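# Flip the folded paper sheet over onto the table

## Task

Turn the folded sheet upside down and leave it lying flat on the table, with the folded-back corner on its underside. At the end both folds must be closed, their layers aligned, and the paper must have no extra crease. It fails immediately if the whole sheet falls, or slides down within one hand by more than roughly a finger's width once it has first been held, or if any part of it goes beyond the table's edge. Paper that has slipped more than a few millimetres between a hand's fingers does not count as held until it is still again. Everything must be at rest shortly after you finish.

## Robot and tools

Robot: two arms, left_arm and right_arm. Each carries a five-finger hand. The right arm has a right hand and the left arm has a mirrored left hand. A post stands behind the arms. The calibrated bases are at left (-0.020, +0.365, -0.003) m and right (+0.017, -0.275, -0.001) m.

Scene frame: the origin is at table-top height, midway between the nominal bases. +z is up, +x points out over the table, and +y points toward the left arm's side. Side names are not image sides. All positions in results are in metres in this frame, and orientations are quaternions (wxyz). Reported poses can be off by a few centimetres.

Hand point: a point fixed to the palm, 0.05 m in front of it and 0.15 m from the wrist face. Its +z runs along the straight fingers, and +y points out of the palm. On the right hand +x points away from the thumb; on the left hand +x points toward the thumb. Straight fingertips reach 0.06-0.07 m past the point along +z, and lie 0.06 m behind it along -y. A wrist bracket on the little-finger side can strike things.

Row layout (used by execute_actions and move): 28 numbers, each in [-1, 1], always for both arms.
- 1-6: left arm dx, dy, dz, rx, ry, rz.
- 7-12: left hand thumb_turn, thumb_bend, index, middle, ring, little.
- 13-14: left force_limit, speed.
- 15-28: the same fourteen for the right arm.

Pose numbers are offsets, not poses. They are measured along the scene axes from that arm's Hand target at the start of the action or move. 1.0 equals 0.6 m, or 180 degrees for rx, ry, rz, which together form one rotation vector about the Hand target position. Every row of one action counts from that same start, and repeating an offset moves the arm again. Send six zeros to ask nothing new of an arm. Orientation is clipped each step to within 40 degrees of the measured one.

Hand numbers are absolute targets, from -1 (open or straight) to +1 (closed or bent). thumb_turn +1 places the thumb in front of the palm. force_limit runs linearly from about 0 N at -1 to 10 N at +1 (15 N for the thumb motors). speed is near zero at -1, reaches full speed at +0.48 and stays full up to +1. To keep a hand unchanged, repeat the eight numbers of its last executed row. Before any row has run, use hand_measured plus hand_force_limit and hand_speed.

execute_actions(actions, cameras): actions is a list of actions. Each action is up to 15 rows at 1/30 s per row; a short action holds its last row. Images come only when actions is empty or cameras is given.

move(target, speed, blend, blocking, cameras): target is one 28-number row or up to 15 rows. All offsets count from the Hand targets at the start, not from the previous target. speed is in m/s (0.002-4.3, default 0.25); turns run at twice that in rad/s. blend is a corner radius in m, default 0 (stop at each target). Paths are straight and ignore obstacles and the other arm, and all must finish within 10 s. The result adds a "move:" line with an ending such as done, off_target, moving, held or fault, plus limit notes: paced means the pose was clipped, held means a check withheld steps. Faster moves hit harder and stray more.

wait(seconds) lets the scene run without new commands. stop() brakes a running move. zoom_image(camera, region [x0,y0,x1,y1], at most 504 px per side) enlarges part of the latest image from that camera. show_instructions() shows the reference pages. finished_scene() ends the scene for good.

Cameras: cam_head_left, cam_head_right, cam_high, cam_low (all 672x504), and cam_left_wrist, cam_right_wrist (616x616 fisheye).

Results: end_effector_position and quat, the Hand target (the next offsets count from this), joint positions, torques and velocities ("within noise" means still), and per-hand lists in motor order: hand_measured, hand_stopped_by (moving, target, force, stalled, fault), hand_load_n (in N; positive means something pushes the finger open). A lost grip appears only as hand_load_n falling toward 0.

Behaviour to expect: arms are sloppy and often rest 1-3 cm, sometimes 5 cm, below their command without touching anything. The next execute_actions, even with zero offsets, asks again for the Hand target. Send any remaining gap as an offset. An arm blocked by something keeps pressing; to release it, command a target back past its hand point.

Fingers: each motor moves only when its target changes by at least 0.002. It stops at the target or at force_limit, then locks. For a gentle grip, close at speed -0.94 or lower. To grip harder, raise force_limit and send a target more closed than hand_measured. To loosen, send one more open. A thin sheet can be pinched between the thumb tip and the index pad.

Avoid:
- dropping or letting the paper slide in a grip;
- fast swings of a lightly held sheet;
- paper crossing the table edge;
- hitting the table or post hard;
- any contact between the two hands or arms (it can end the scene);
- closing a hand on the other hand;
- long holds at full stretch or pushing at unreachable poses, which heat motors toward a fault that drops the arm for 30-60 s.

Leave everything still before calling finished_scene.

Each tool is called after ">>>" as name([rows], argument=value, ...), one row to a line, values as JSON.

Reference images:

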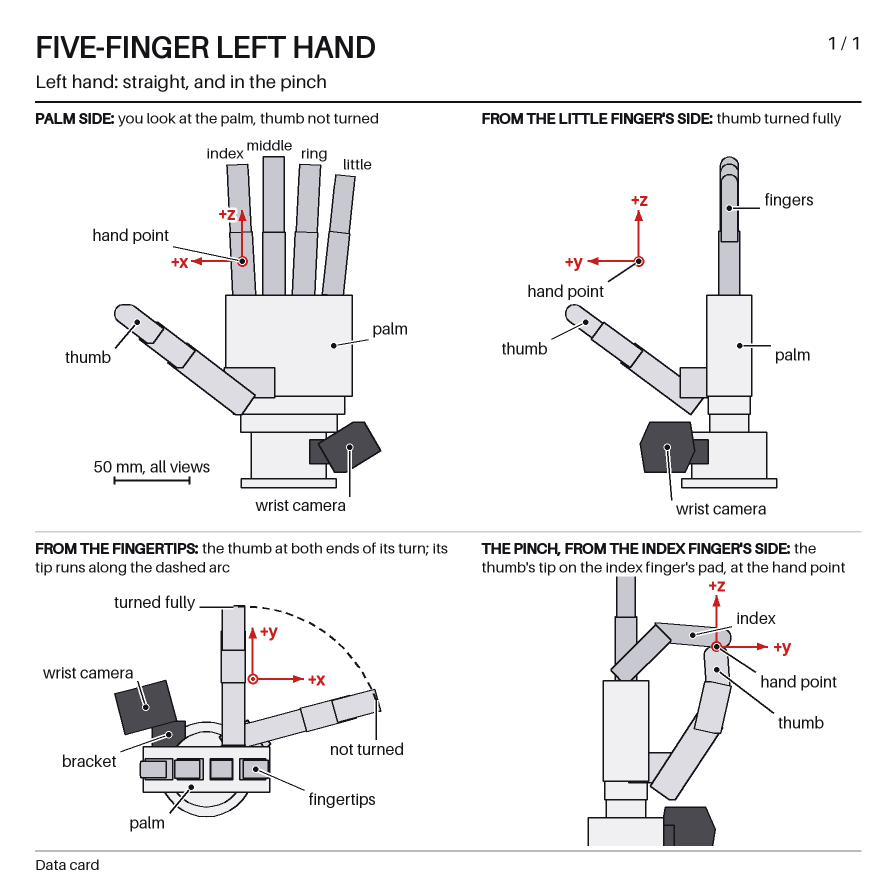

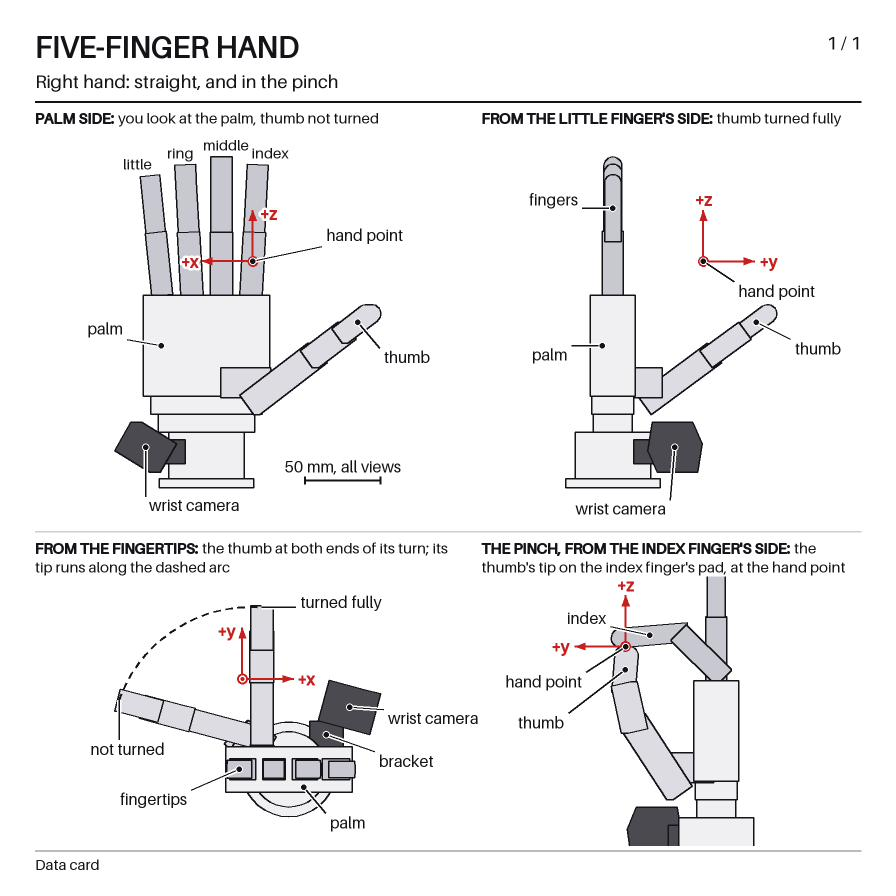

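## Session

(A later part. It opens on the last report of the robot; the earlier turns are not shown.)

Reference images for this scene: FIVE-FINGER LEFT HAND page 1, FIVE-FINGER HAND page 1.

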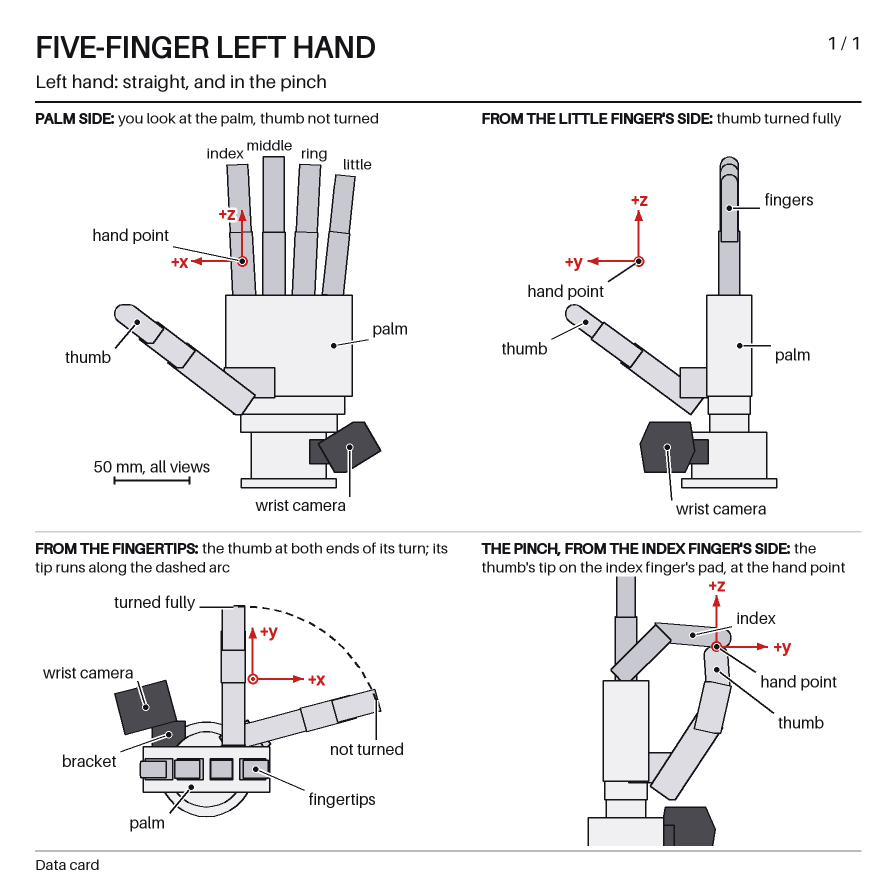

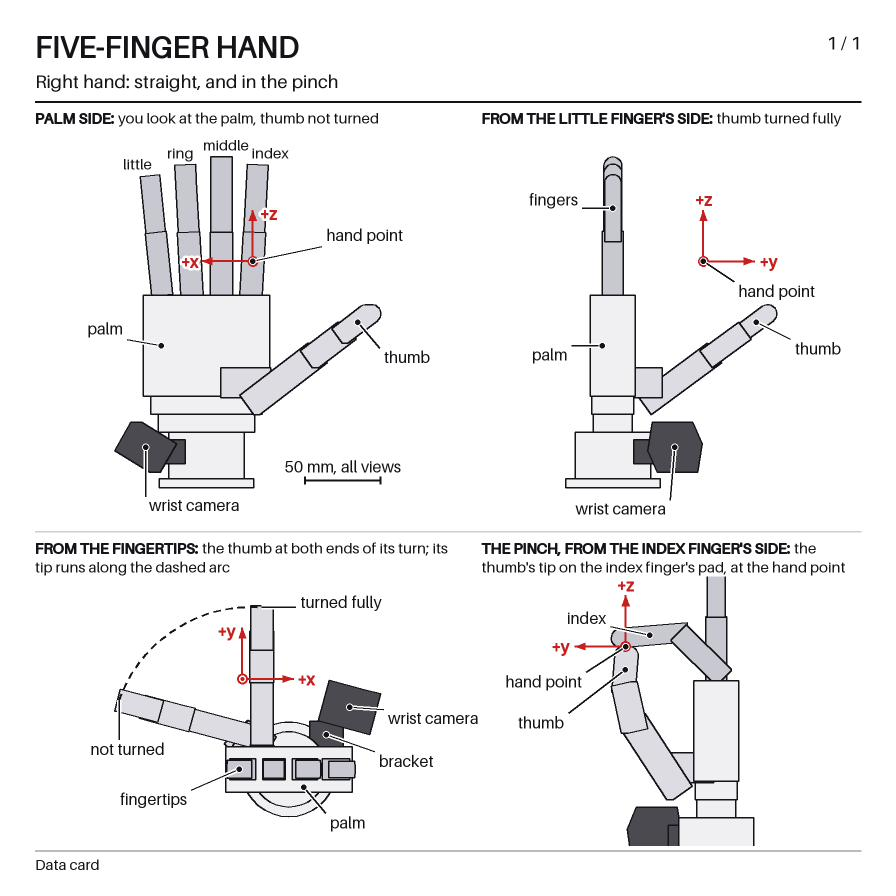

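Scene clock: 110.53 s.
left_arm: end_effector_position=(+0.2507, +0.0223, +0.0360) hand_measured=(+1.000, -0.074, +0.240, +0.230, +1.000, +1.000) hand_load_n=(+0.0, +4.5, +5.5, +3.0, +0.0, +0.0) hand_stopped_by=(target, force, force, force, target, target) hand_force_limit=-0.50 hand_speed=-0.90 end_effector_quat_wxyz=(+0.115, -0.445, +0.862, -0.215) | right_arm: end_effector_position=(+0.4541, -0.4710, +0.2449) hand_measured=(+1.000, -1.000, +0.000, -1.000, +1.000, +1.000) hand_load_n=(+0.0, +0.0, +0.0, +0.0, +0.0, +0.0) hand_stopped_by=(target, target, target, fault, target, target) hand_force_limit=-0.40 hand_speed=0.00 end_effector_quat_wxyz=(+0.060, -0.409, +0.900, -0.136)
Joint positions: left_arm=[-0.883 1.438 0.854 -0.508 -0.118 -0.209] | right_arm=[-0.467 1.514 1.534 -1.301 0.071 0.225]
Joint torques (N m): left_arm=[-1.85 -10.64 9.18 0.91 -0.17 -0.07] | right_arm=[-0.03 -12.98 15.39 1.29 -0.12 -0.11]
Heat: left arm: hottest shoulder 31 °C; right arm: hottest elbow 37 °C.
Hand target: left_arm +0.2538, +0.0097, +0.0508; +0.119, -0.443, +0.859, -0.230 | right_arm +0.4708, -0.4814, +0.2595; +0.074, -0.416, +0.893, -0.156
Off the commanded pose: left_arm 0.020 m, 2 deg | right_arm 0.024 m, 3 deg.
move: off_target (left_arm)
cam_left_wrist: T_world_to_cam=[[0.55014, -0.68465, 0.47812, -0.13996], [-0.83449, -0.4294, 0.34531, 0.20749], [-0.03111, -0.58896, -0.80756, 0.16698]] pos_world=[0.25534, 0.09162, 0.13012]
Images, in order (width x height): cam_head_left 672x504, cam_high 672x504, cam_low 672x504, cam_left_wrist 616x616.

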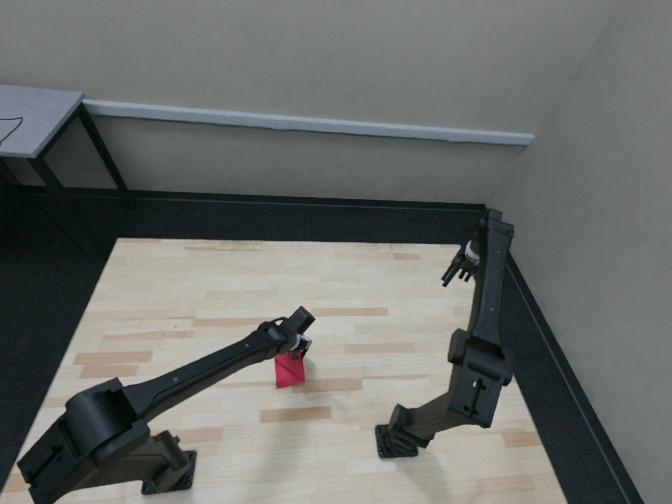

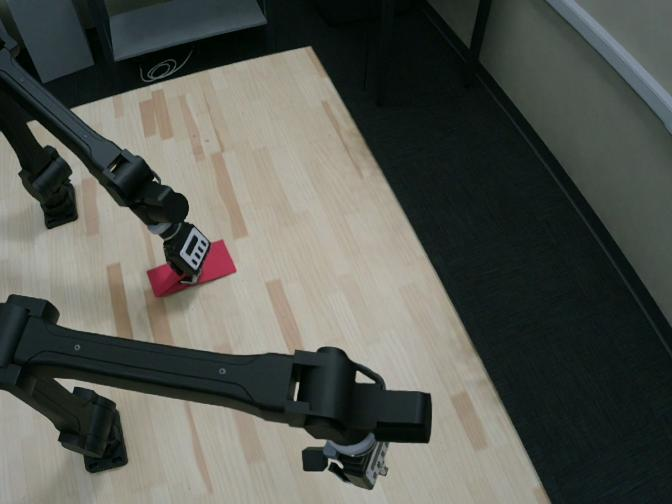

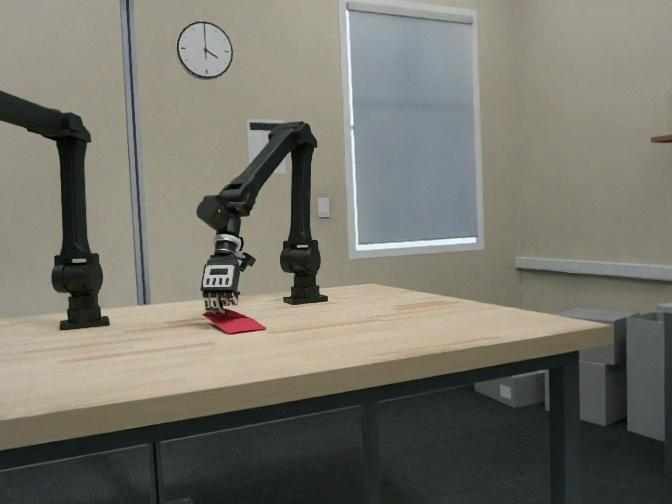

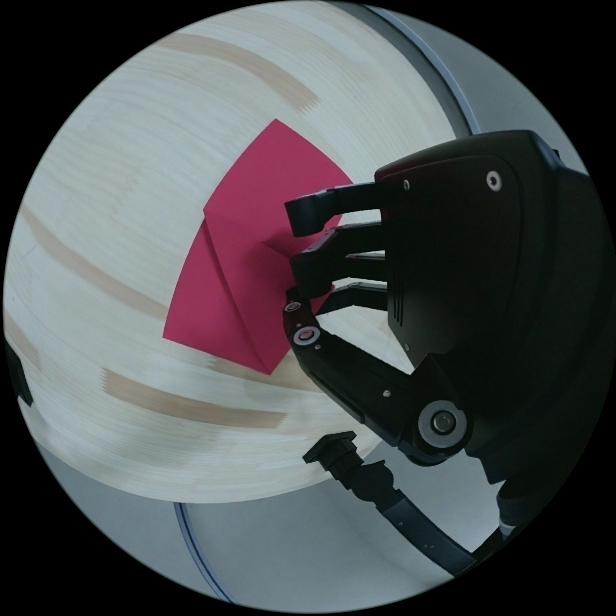

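>>> move(target=[0,0.01,0.06,0,0,0,1,0.15,0.35,0.35,1,1,-0.5,-0.9,0,0,0,0,0,0,1,-1,0,0,1,1,-0.4,0], speed=0.05, cameras=["cam_high","cam_left_wrist","cam_low","cam_head_left"])

>>> zoom_image(camera="cam_low", region=[170, 240, 290, 350])

>>> zoom_image(camera="cam_high", region=[140, 190, 260, 310])

Scene clock: 115.37 s.
left_arm: end_effector_position=(+0.2408, +0.0337, +0.0617) hand_measured=(+1.000, -0.074, +0.240, +0.230, +1.000, +1.000) hand_load_n=(+0.0, +4.5, +5.5, +3.5, +0.0, +0.0) hand_stopped_by=(target, force, force, force, target, target) hand_force_limit=-0.50 hand_speed=-0.90 end_effector_quat_wxyz=(+0.112, -0.446, +0.865, -0.204) | right_arm: end_effector_position=(+0.4541, -0.4710, +0.2449) hand_measured=(+1.000, -1.000, +0.000, -1.000, +1.000, +1.000) hand_load_n=(+0.0, +0.0, +0.0, +0.0, +0.0, +0.0) hand_stopped_by=(target, target, target, fault, target, target) hand_force_limit=-0.40 hand_speed=0.00 end_effector_quat_wxyz=(+0.060, -0.409, +0.900, -0.136)
Joint positions: left_arm=[-0.883 1.372 0.87 -0.614 -0.118 -0.209] | right_arm=[-0.467 1.514 1.534 -1.301 0.071 0.225]
Joint torques (N m): left_arm=[-1.08 -9.93 11.29 0.88 -0.01 0.02] | right_arm=[-0.21 -12.86 15.34 1.37 -0.1 -0.12]
Heat: left arm: hottest shoulder 31 °C; right arm: hottest elbow 37 °C.
Hand target: left_arm +0.2538, +0.0157, +0.0868; +0.119, -0.443, +0.859, -0.230 | right_arm +0.4708, -0.4814, +0.2595; +0.074, -0.416, +0.893, -0.156
Off the commanded pose: left_arm 0.034 m, 3 deg | right_arm 0.024 m, 3 deg.
move: off_target (left_arm)
cam_left_wrist: T_world_to_cam=[[0.55724, -0.69273, 0.45783, -0.13913], [-0.82922, -0.43548, 0.35036, 0.19386], [-0.04333, -0.57488, -0.81709, 0.19724]] pos_world=[0.24683, 0.10144, 0.15694]
Images, in order (width x height): cam_head_left 672x504, cam_high 672x504, cam_low 672x504, cam_left_wrist 616x616.

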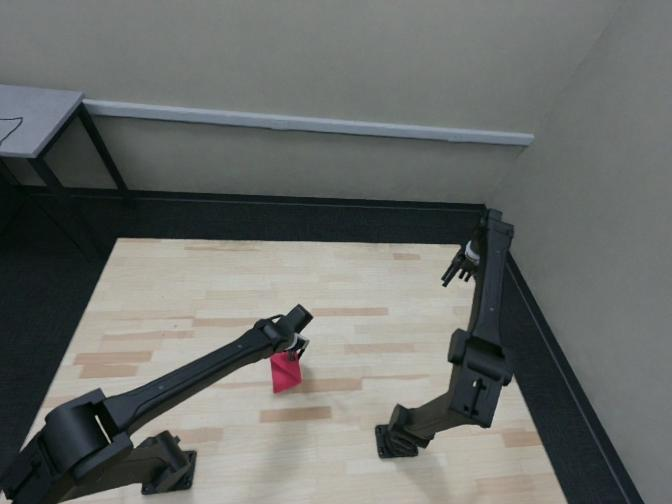

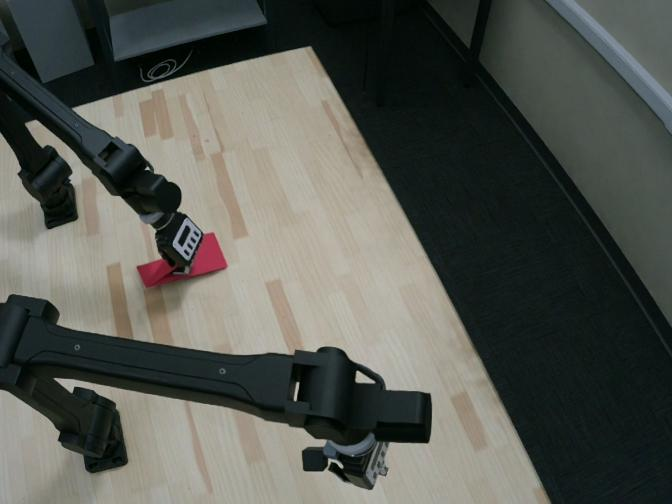

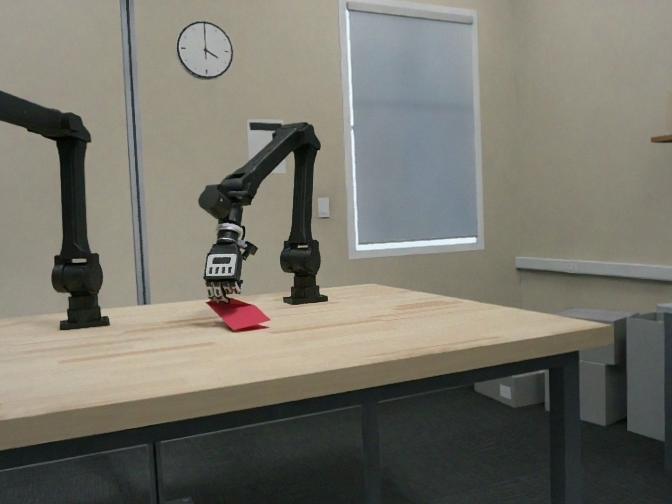

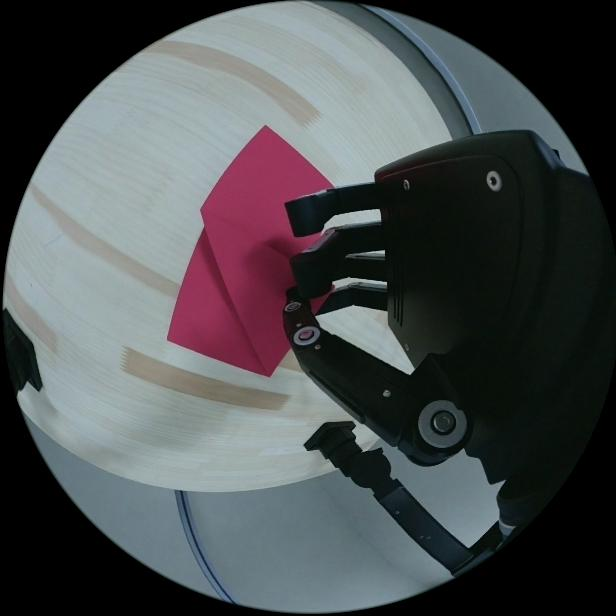

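Scaled by 4.200.

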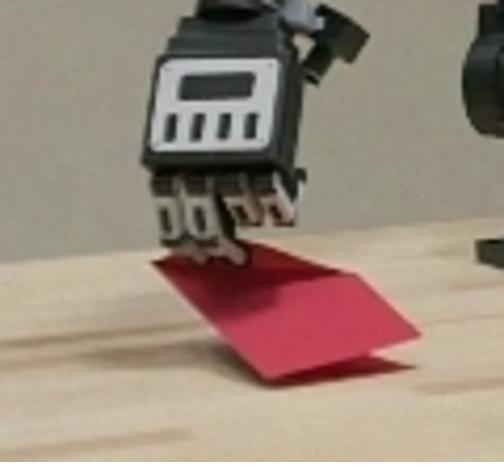

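Scaled by 4.200.

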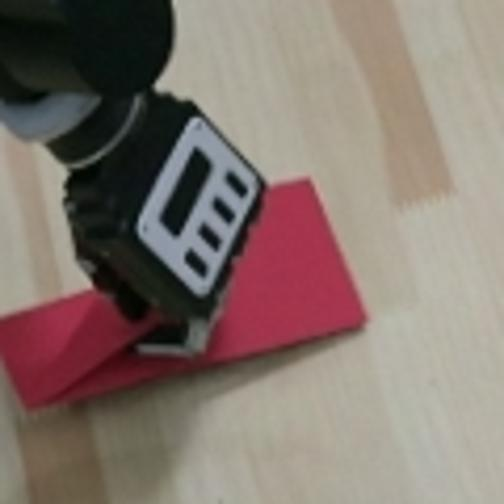

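>>> move(target=[0.06,0.04,0.25,0,0,0,1,0.15,0.35,0.35,1,1,-0.5,-0.9,0,0,0,0,0,0,1,-1,0,0,1,1,-0.4,0], speed=0.06, cameras=["cam_high","cam_left_wrist","cam_low","cam_head_left","cam_right_wrist"])

>>> zoom_image(camera="cam_low", region=[150, 180, 300, 330])

>>> zoom_image(camera="cam_high", region=[110, 150, 260, 300])

Scene clock: 119.67 s.
left_arm: end_effector_position=(+0.2746, +0.0442, +0.2076) hand_measured=(+1.000, -0.074, +0.240, +0.230, +1.000, +1.000) hand_load_n=(+0.0, +4.5, +5.5, +3.0, +0.0, +0.0) hand_stopped_by=(target, force, force, force, target, target) hand_force_limit=-0.50 hand_speed=-0.90 end_effector_quat_wxyz=(+0.107, -0.446, +0.865, -0.204) | right_arm: end_effector_position=(+0.4541, -0.4710, +0.2449) hand_measured=(+1.000, -1.000, +0.000, -1.000, +1.000, +1.000) hand_load_n=(+0.0, +0.0, +0.0, +0.0, +0.0, +0.0) hand_stopped_by=(target, target, target, fault, target, target) hand_force_limit=-0.40 hand_speed=0.00 end_effector_quat_wxyz=(+0.060, -0.409, +0.900, -0.136)
Joint positions: left_arm=[-0.795 1.295 1.2 -1.016 -0.069 -0.134] | right_arm=[-0.467 1.514 1.534 -1.301 0.071 0.225]
Joint torques (N m): left_arm=[-0.21 -9.99 12.49 0.88 0.08 0.19] | right_arm=[-0.38 -12.92 15.34 1.32 -0.11 -0.13]
Heat: left arm: hottest shoulder 31 °C; right arm: hottest elbow 38 °C.
Hand target: left_arm +0.2898, +0.0397, +0.2368; +0.119, -0.443, +0.859, -0.230 | right_arm +0.4708, -0.4814, +0.2595; +0.074, -0.416, +0.893, -0.156
Off the commanded pose: left_arm 0.033 m, 3 deg | right_arm 0.024 m, 3 deg.
move: off_target (left_arm)
cam_left_wrist: T_world_to_cam=[[0.56068, -0.69085, 0.45647, -0.21827], [-0.8264, -0.4323, 0.3608, 0.17233], [-0.05193, -0.57952, -0.8133, 0.32583]] pos_world=[0.28172, 0.11253, 0.30245]
cam_right_wrist: T_world_to_cam=[[-0.87959, 0.39936, -0.25851, 0.64614], [0.25751, 0.8566, 0.44713, 0.17622], [0.40001, 0.32672, -0.8563, 0.29409]] pos_world=[0.40532, -0.50508, 0.34008]
Images, in order (width x height): cam_head_left 672x504, cam_high 672x504, cam_low 672x504, cam_left_wrist 616x616, cam_right_wrist 616x616.

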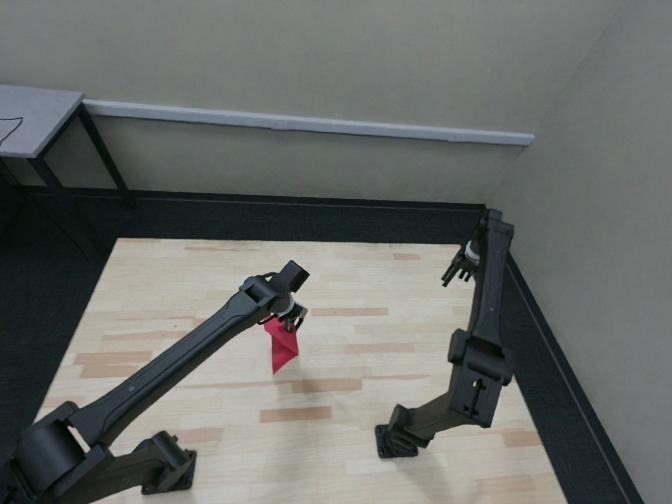

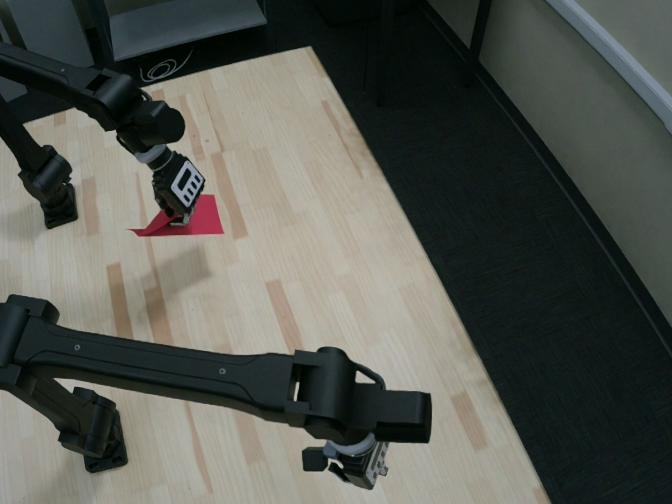

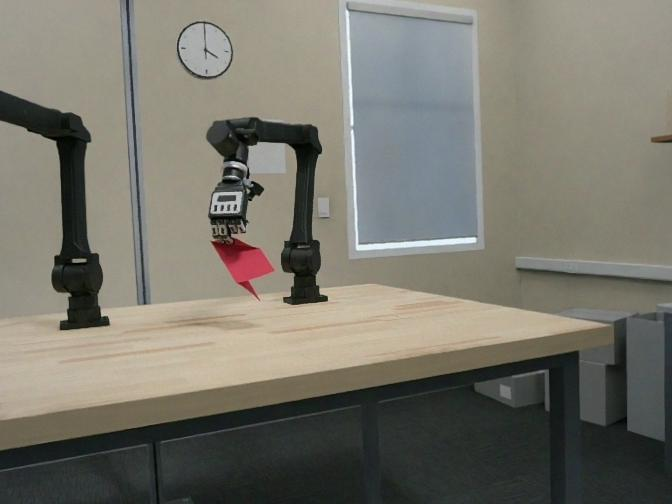

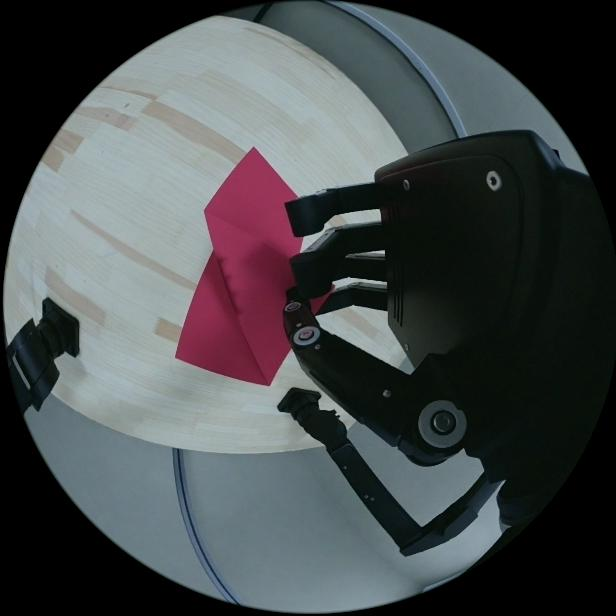

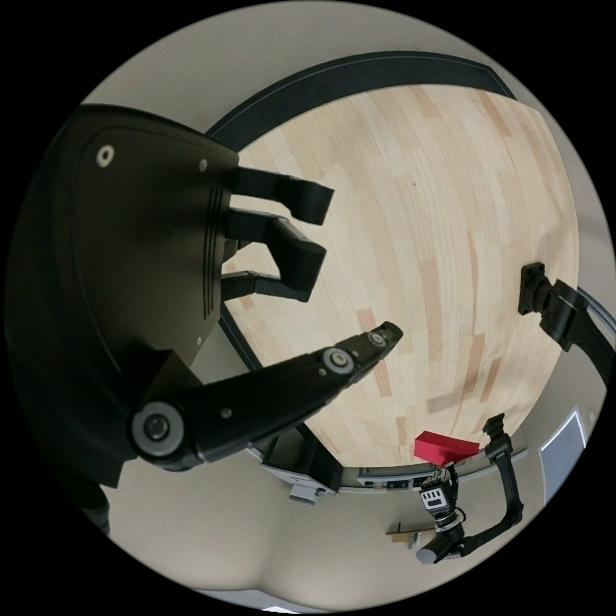

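Scaled by 3.360.

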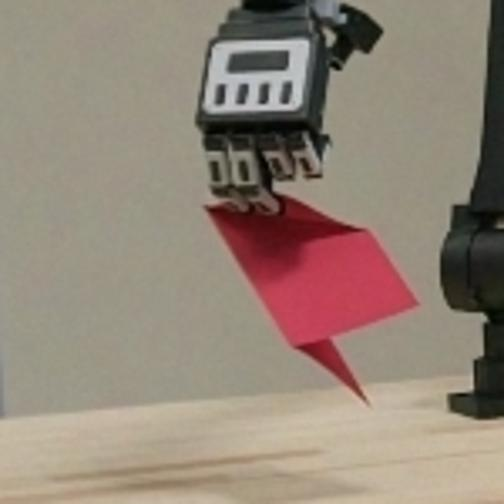

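Scaled by 3.360.

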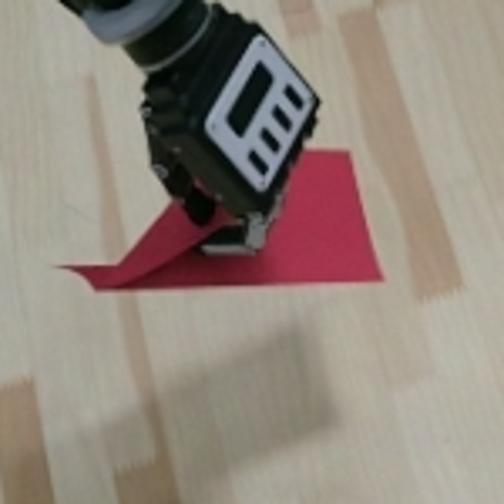

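>>> move(target=[0.02,0.01,0.08,-0.3136,-0.2387,-0.1678,1,0.15,0.35,0.35,1,1,-0.5,-0.9,0,0,0,0,0,0,1,-1,0,0,1,1,-0.4,0], speed=0.1, cameras=["all"])

>>> zoom_image(camera="cam_low", region=[150, 180, 300, 330])

>>> zoom_image(camera="cam_high", region=[110, 150, 260, 300])

Scene clock: 142.27 s.
left_arm: end_effector_position=(+0.2975, +0.0411, +0.2844) hand_measured=(+1.000, -0.074, +0.240, +0.230, +1.000, +1.000) hand_load_n=(+0.0, +4.5, +5.5, +3.0, +0.0, +0.0) hand_stopped_by=(target, force, force, force, target, target) hand_force_limit=-0.50 hand_speed=-0.90 end_effector_quat_wxyz=(-0.128, +0.108, -0.638, +0.752) | right_arm: end_effector_position=(+0.4541, -0.4710, +0.2449) hand_measured=(+1.000, -1.000, +0.000, -1.000, +1.000, +1.000) hand_load_n=(+0.0, +0.0, +0.0, +0.0, +0.0, +0.0) hand_stopped_by=(target, target, target, fault, target, target) hand_force_limit=-0.40 hand_speed=0.00 end_effector_quat_wxyz=(+0.060, -0.409, +0.900, -0.136)
Joint positions: left_arm=[-0.439 1.097 0.542 0.794 0.808 -0.174] | right_arm=[-0.467 1.514 1.534 -1.301 0.071 0.225]
Joint torques (N m): left_arm=[-0.21 -5.13 7.62 2.61 -0.02 -0.06] | right_arm=[-0.26 -12.98 15.34 1.28 -0.12 -0.12]
Heat: left arm: hottest waist 30 °C; right arm: hottest elbow 40 °C.
Hand target: left_arm +0.3018, +0.0457, +0.2848; -0.133, +0.111, -0.633, +0.754 | right_arm +0.4708, -0.4814, +0.2595; +0.074, -0.416, +0.893, -0.156
Off the commanded pose: left_arm 0.006 m, 1 deg | right_arm 0.024 m, 3 deg.
move: done
cam_left_wrist: T_world_to_cam=[[-0.28515, 0.09413, 0.95385, -0.19041], [-0.9391, 0.17167, -0.29768, 0.3582], [-0.19177, -0.98065, 0.03944, 0.20313]] pos_world=[0.32105, 0.15563, 0.28024]
cam_right_wrist: T_world_to_cam=[[-0.87959, 0.39936, -0.25851, 0.64614], [0.25751, 0.8566, 0.44713, 0.17622], [0.40001, 0.32672, -0.8563, 0.29409]] pos_world=[0.40532, -0.50508, 0.34008]

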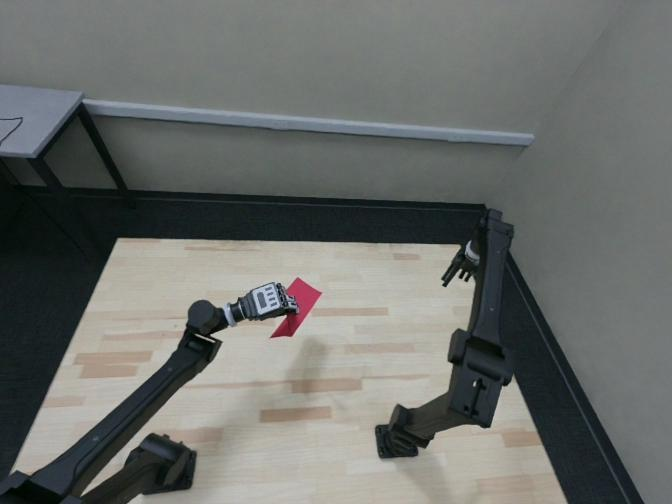

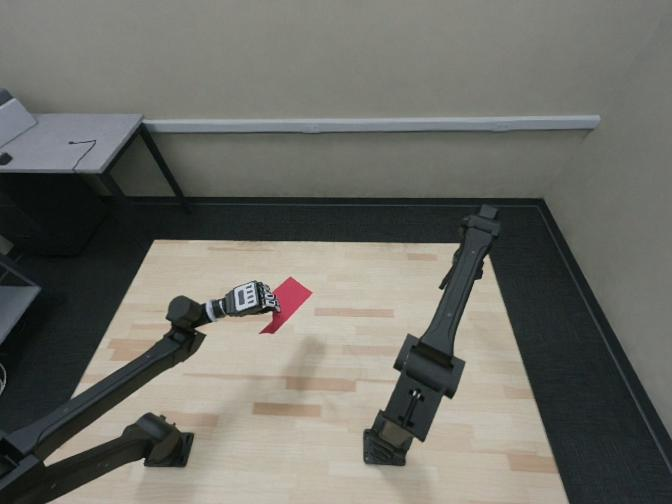

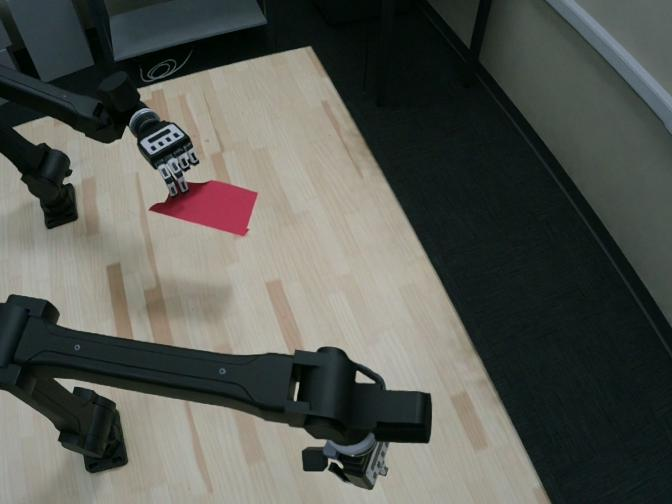

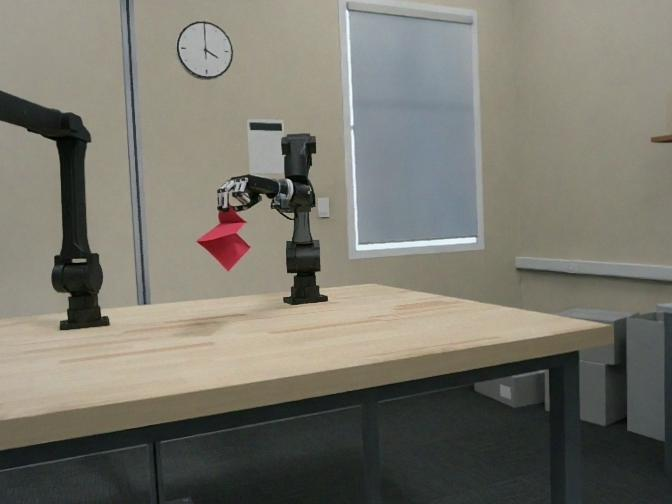

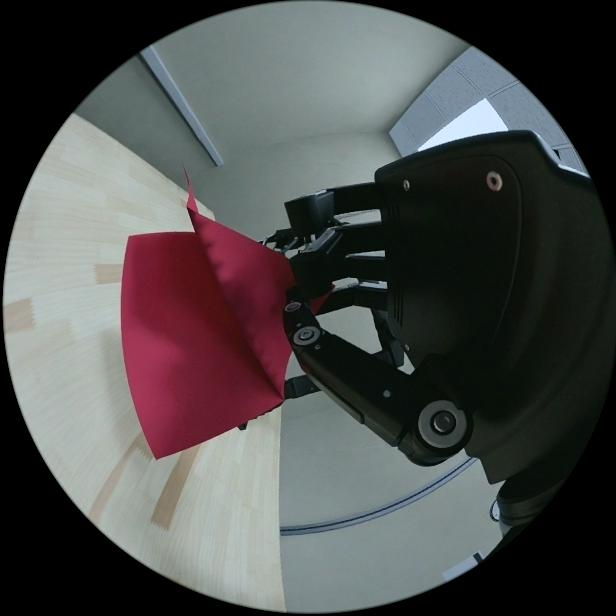

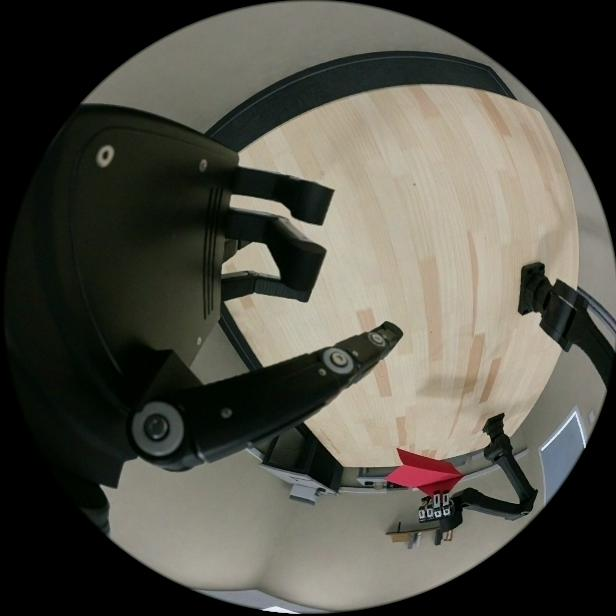

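Scaled by 3.360.

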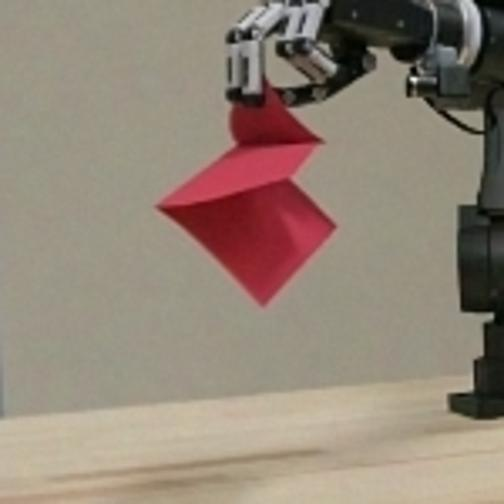

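Scaled by 3.360.

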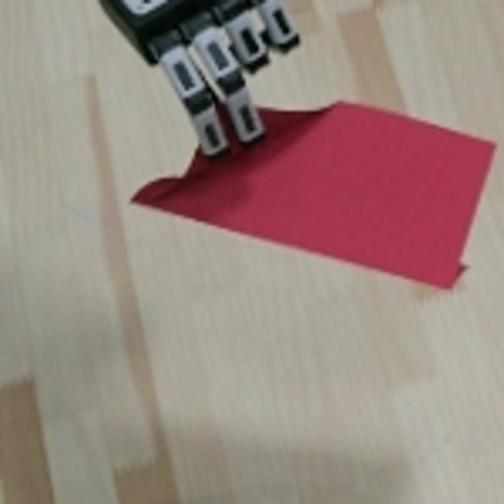

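>>> move(target=[-0.033,0.033,0.05,-0.1297,0.4838,-0.0433,1,0.15,0.35,0.35,1,1,-0.5,-0.9,0,0,0,0,0,0,1,-1,0,0,1,1,-0.4,0], speed=0.12, cameras=["all"])

>>> zoom_image(camera="cam_low", region=[150, 180, 300, 330])

>>> zoom_image(camera="cam_high", region=[110, 150, 260, 300])

Scene clock: 155.07 s.
left_arm: end_effector_position=(+0.2786, +0.0602, +0.3142) hand_measured=(+1.000, -0.074, +0.240, +0.230, +1.000, +1.000) hand_load_n=(+0.0, +4.5, +5.5, +3.0, +0.0, +0.0) hand_stopped_by=(target, force, force, force, target, target) hand_force_limit=-0.50 hand_speed=-0.90 end_effector_quat_wxyz=(+0.404, +0.572, -0.415, +0.581) | right_arm: end_effector_position=(+0.4541, -0.4710, +0.2449) hand_measured=(+1.000, -1.000, +0.000, -1.000, +1.000, +1.000) hand_load_n=(+0.0, +0.0, +0.0, +0.0, +0.0, +0.0) hand_stopped_by=(target, target, target, fault, target, target) hand_force_limit=-0.40 hand_speed=0.00 end_effector_quat_wxyz=(+0.060, -0.409, +0.900, -0.136)
Joint positions: left_arm=[-0.358 1.123 0.527 0.599 0.905 -1.553] | right_arm=[-0.467 1.514 1.534 -1.301 0.071 0.225]
Joint torques (N m): left_arm=[-0.15 -6.12 7.46 1.51 0.11 -0.13] | right_arm=[-0.32 -12.92 15.34 1.32 -0.14 -0.11]
Heat: left arm: hottest waist 30 °C; right arm: hottest elbow 40 °C.
Hand target: left_arm +0.2820, +0.0655, +0.3148; +0.405, +0.579, -0.406, +0.579 | right_arm +0.4708, -0.4814, +0.2595; +0.074, -0.416, +0.893, -0.156
Off the commanded pose: left_arm 0.006 m, 1 deg | right_arm 0.024 m, 3 deg.
move: done
cam_left_wrist: T_world_to_cam=[[0.90428, 0.34087, 0.25707, -0.35328], [-0.38913, 0.41032, 0.82475, -0.17421], [0.17565, -0.84584, 0.50369, -0.03927]] pos_world=[0.25857, 0.15868, 0.25427]
cam_right_wrist: T_world_to_cam=[[-0.87959, 0.39936, -0.25851, 0.64614], [0.25751, 0.8566, 0.44713, 0.17622], [0.40001, 0.32672, -0.8563, 0.29409]] pos_world=[0.40532, -0.50508, 0.34008]

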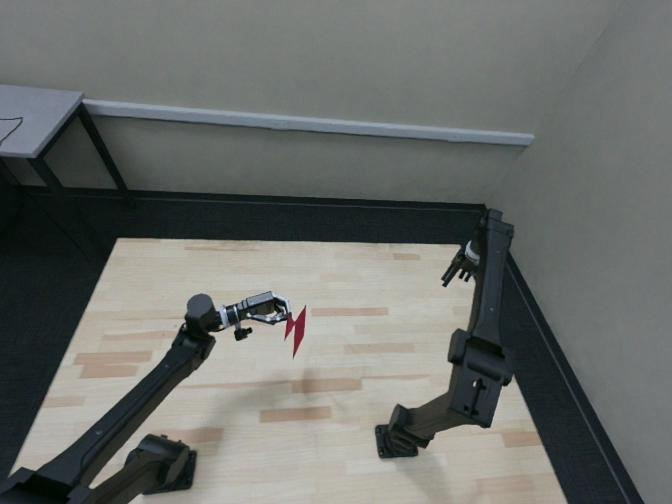

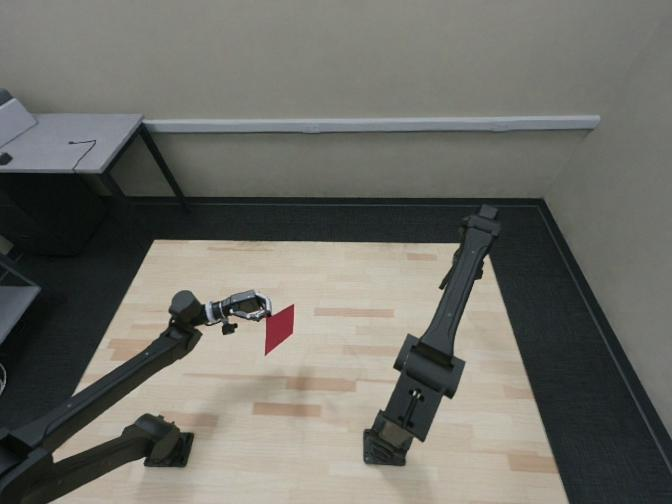

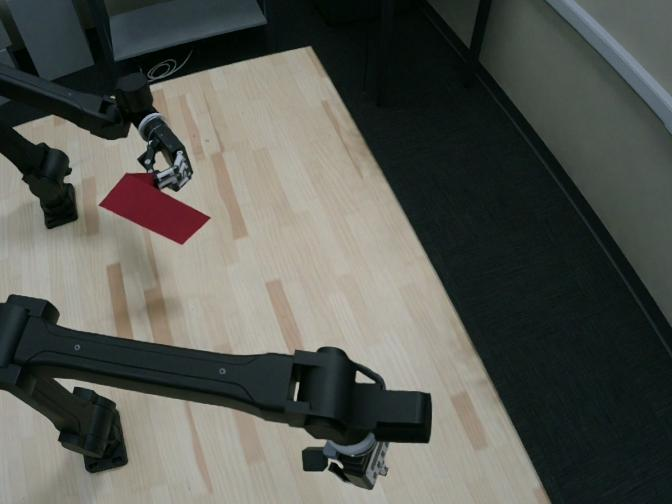

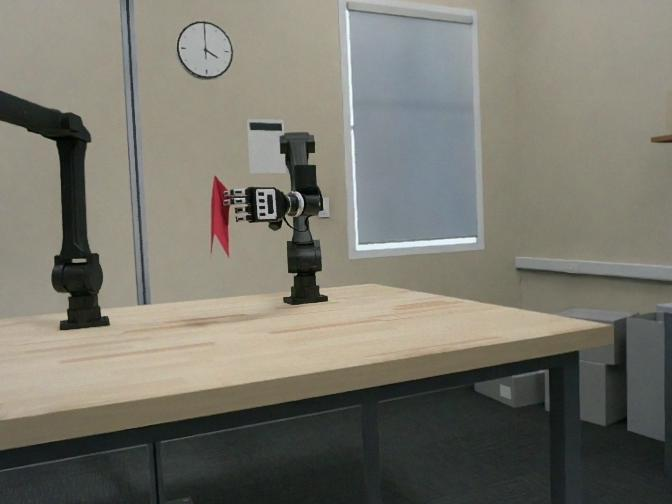

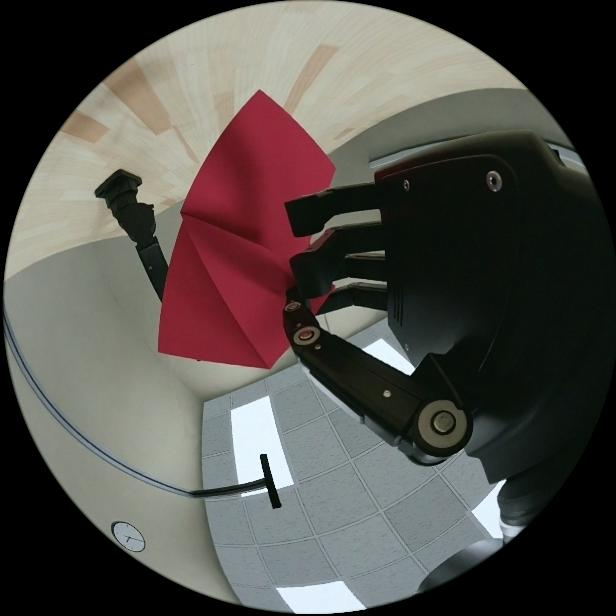

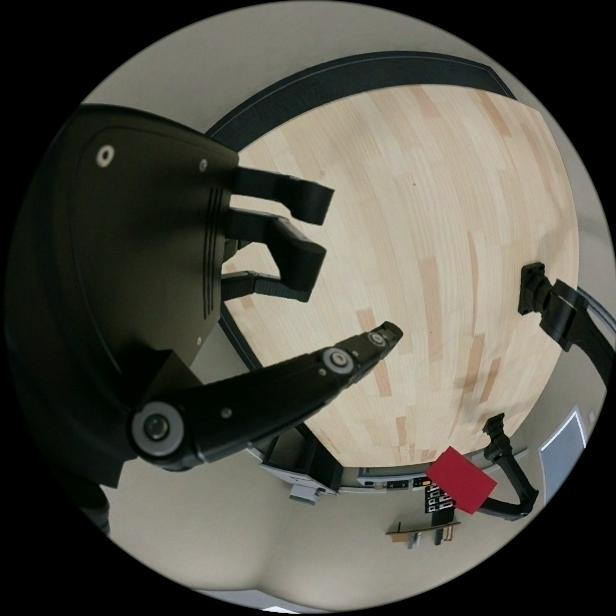

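Scaled by 3.360.

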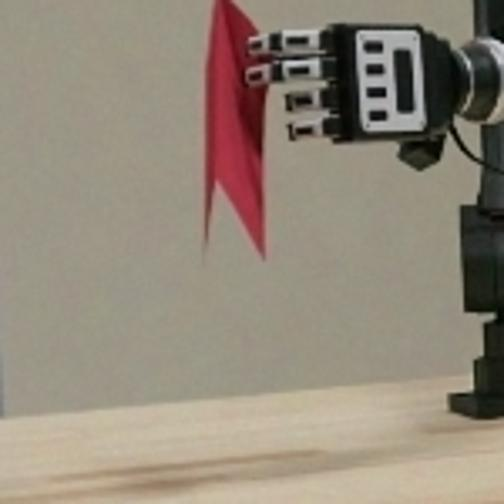

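Scaled by 3.360.

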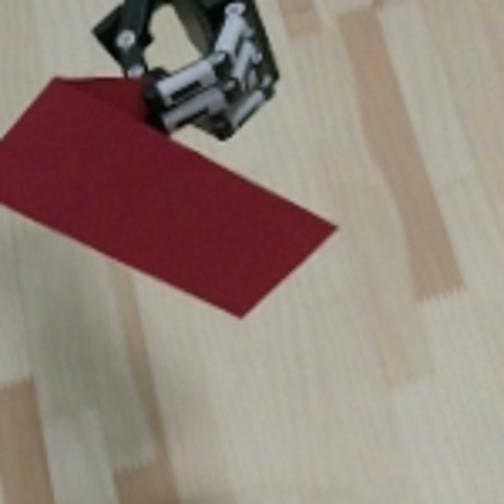

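>>> zoom_image(camera="cam_head_left", region=[220, 270, 340, 370])

>>> zoom_image(camera="cam_head_right", region=[220, 270, 340, 370])

>>> zoom_image(camera="cam_left_wrist", region=[150, 80, 400, 380])

>>> zoom_image(camera="cam_low", region=[190, 160, 270, 270])

Scaled by 4.200.

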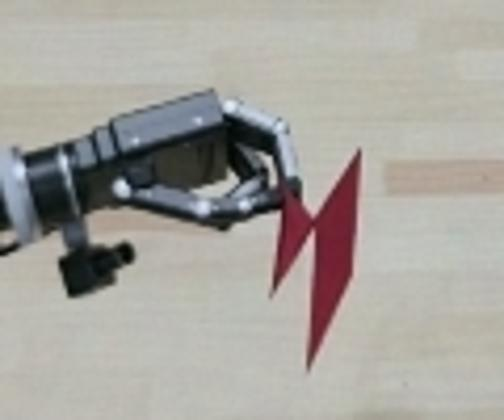

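Scaled by 4.200.

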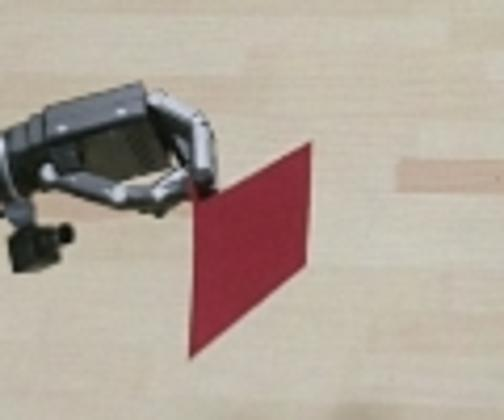

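Scaled by 1.680 from the camera's image (finer frame: 880x880).

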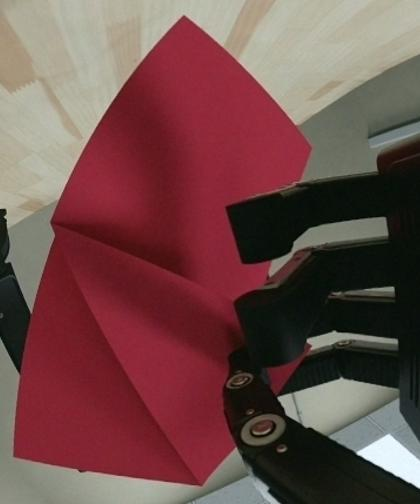

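Scaled by 4.582.

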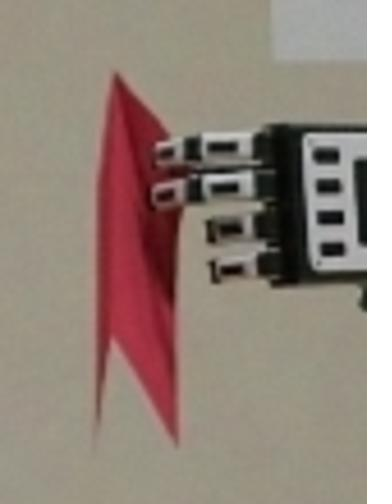

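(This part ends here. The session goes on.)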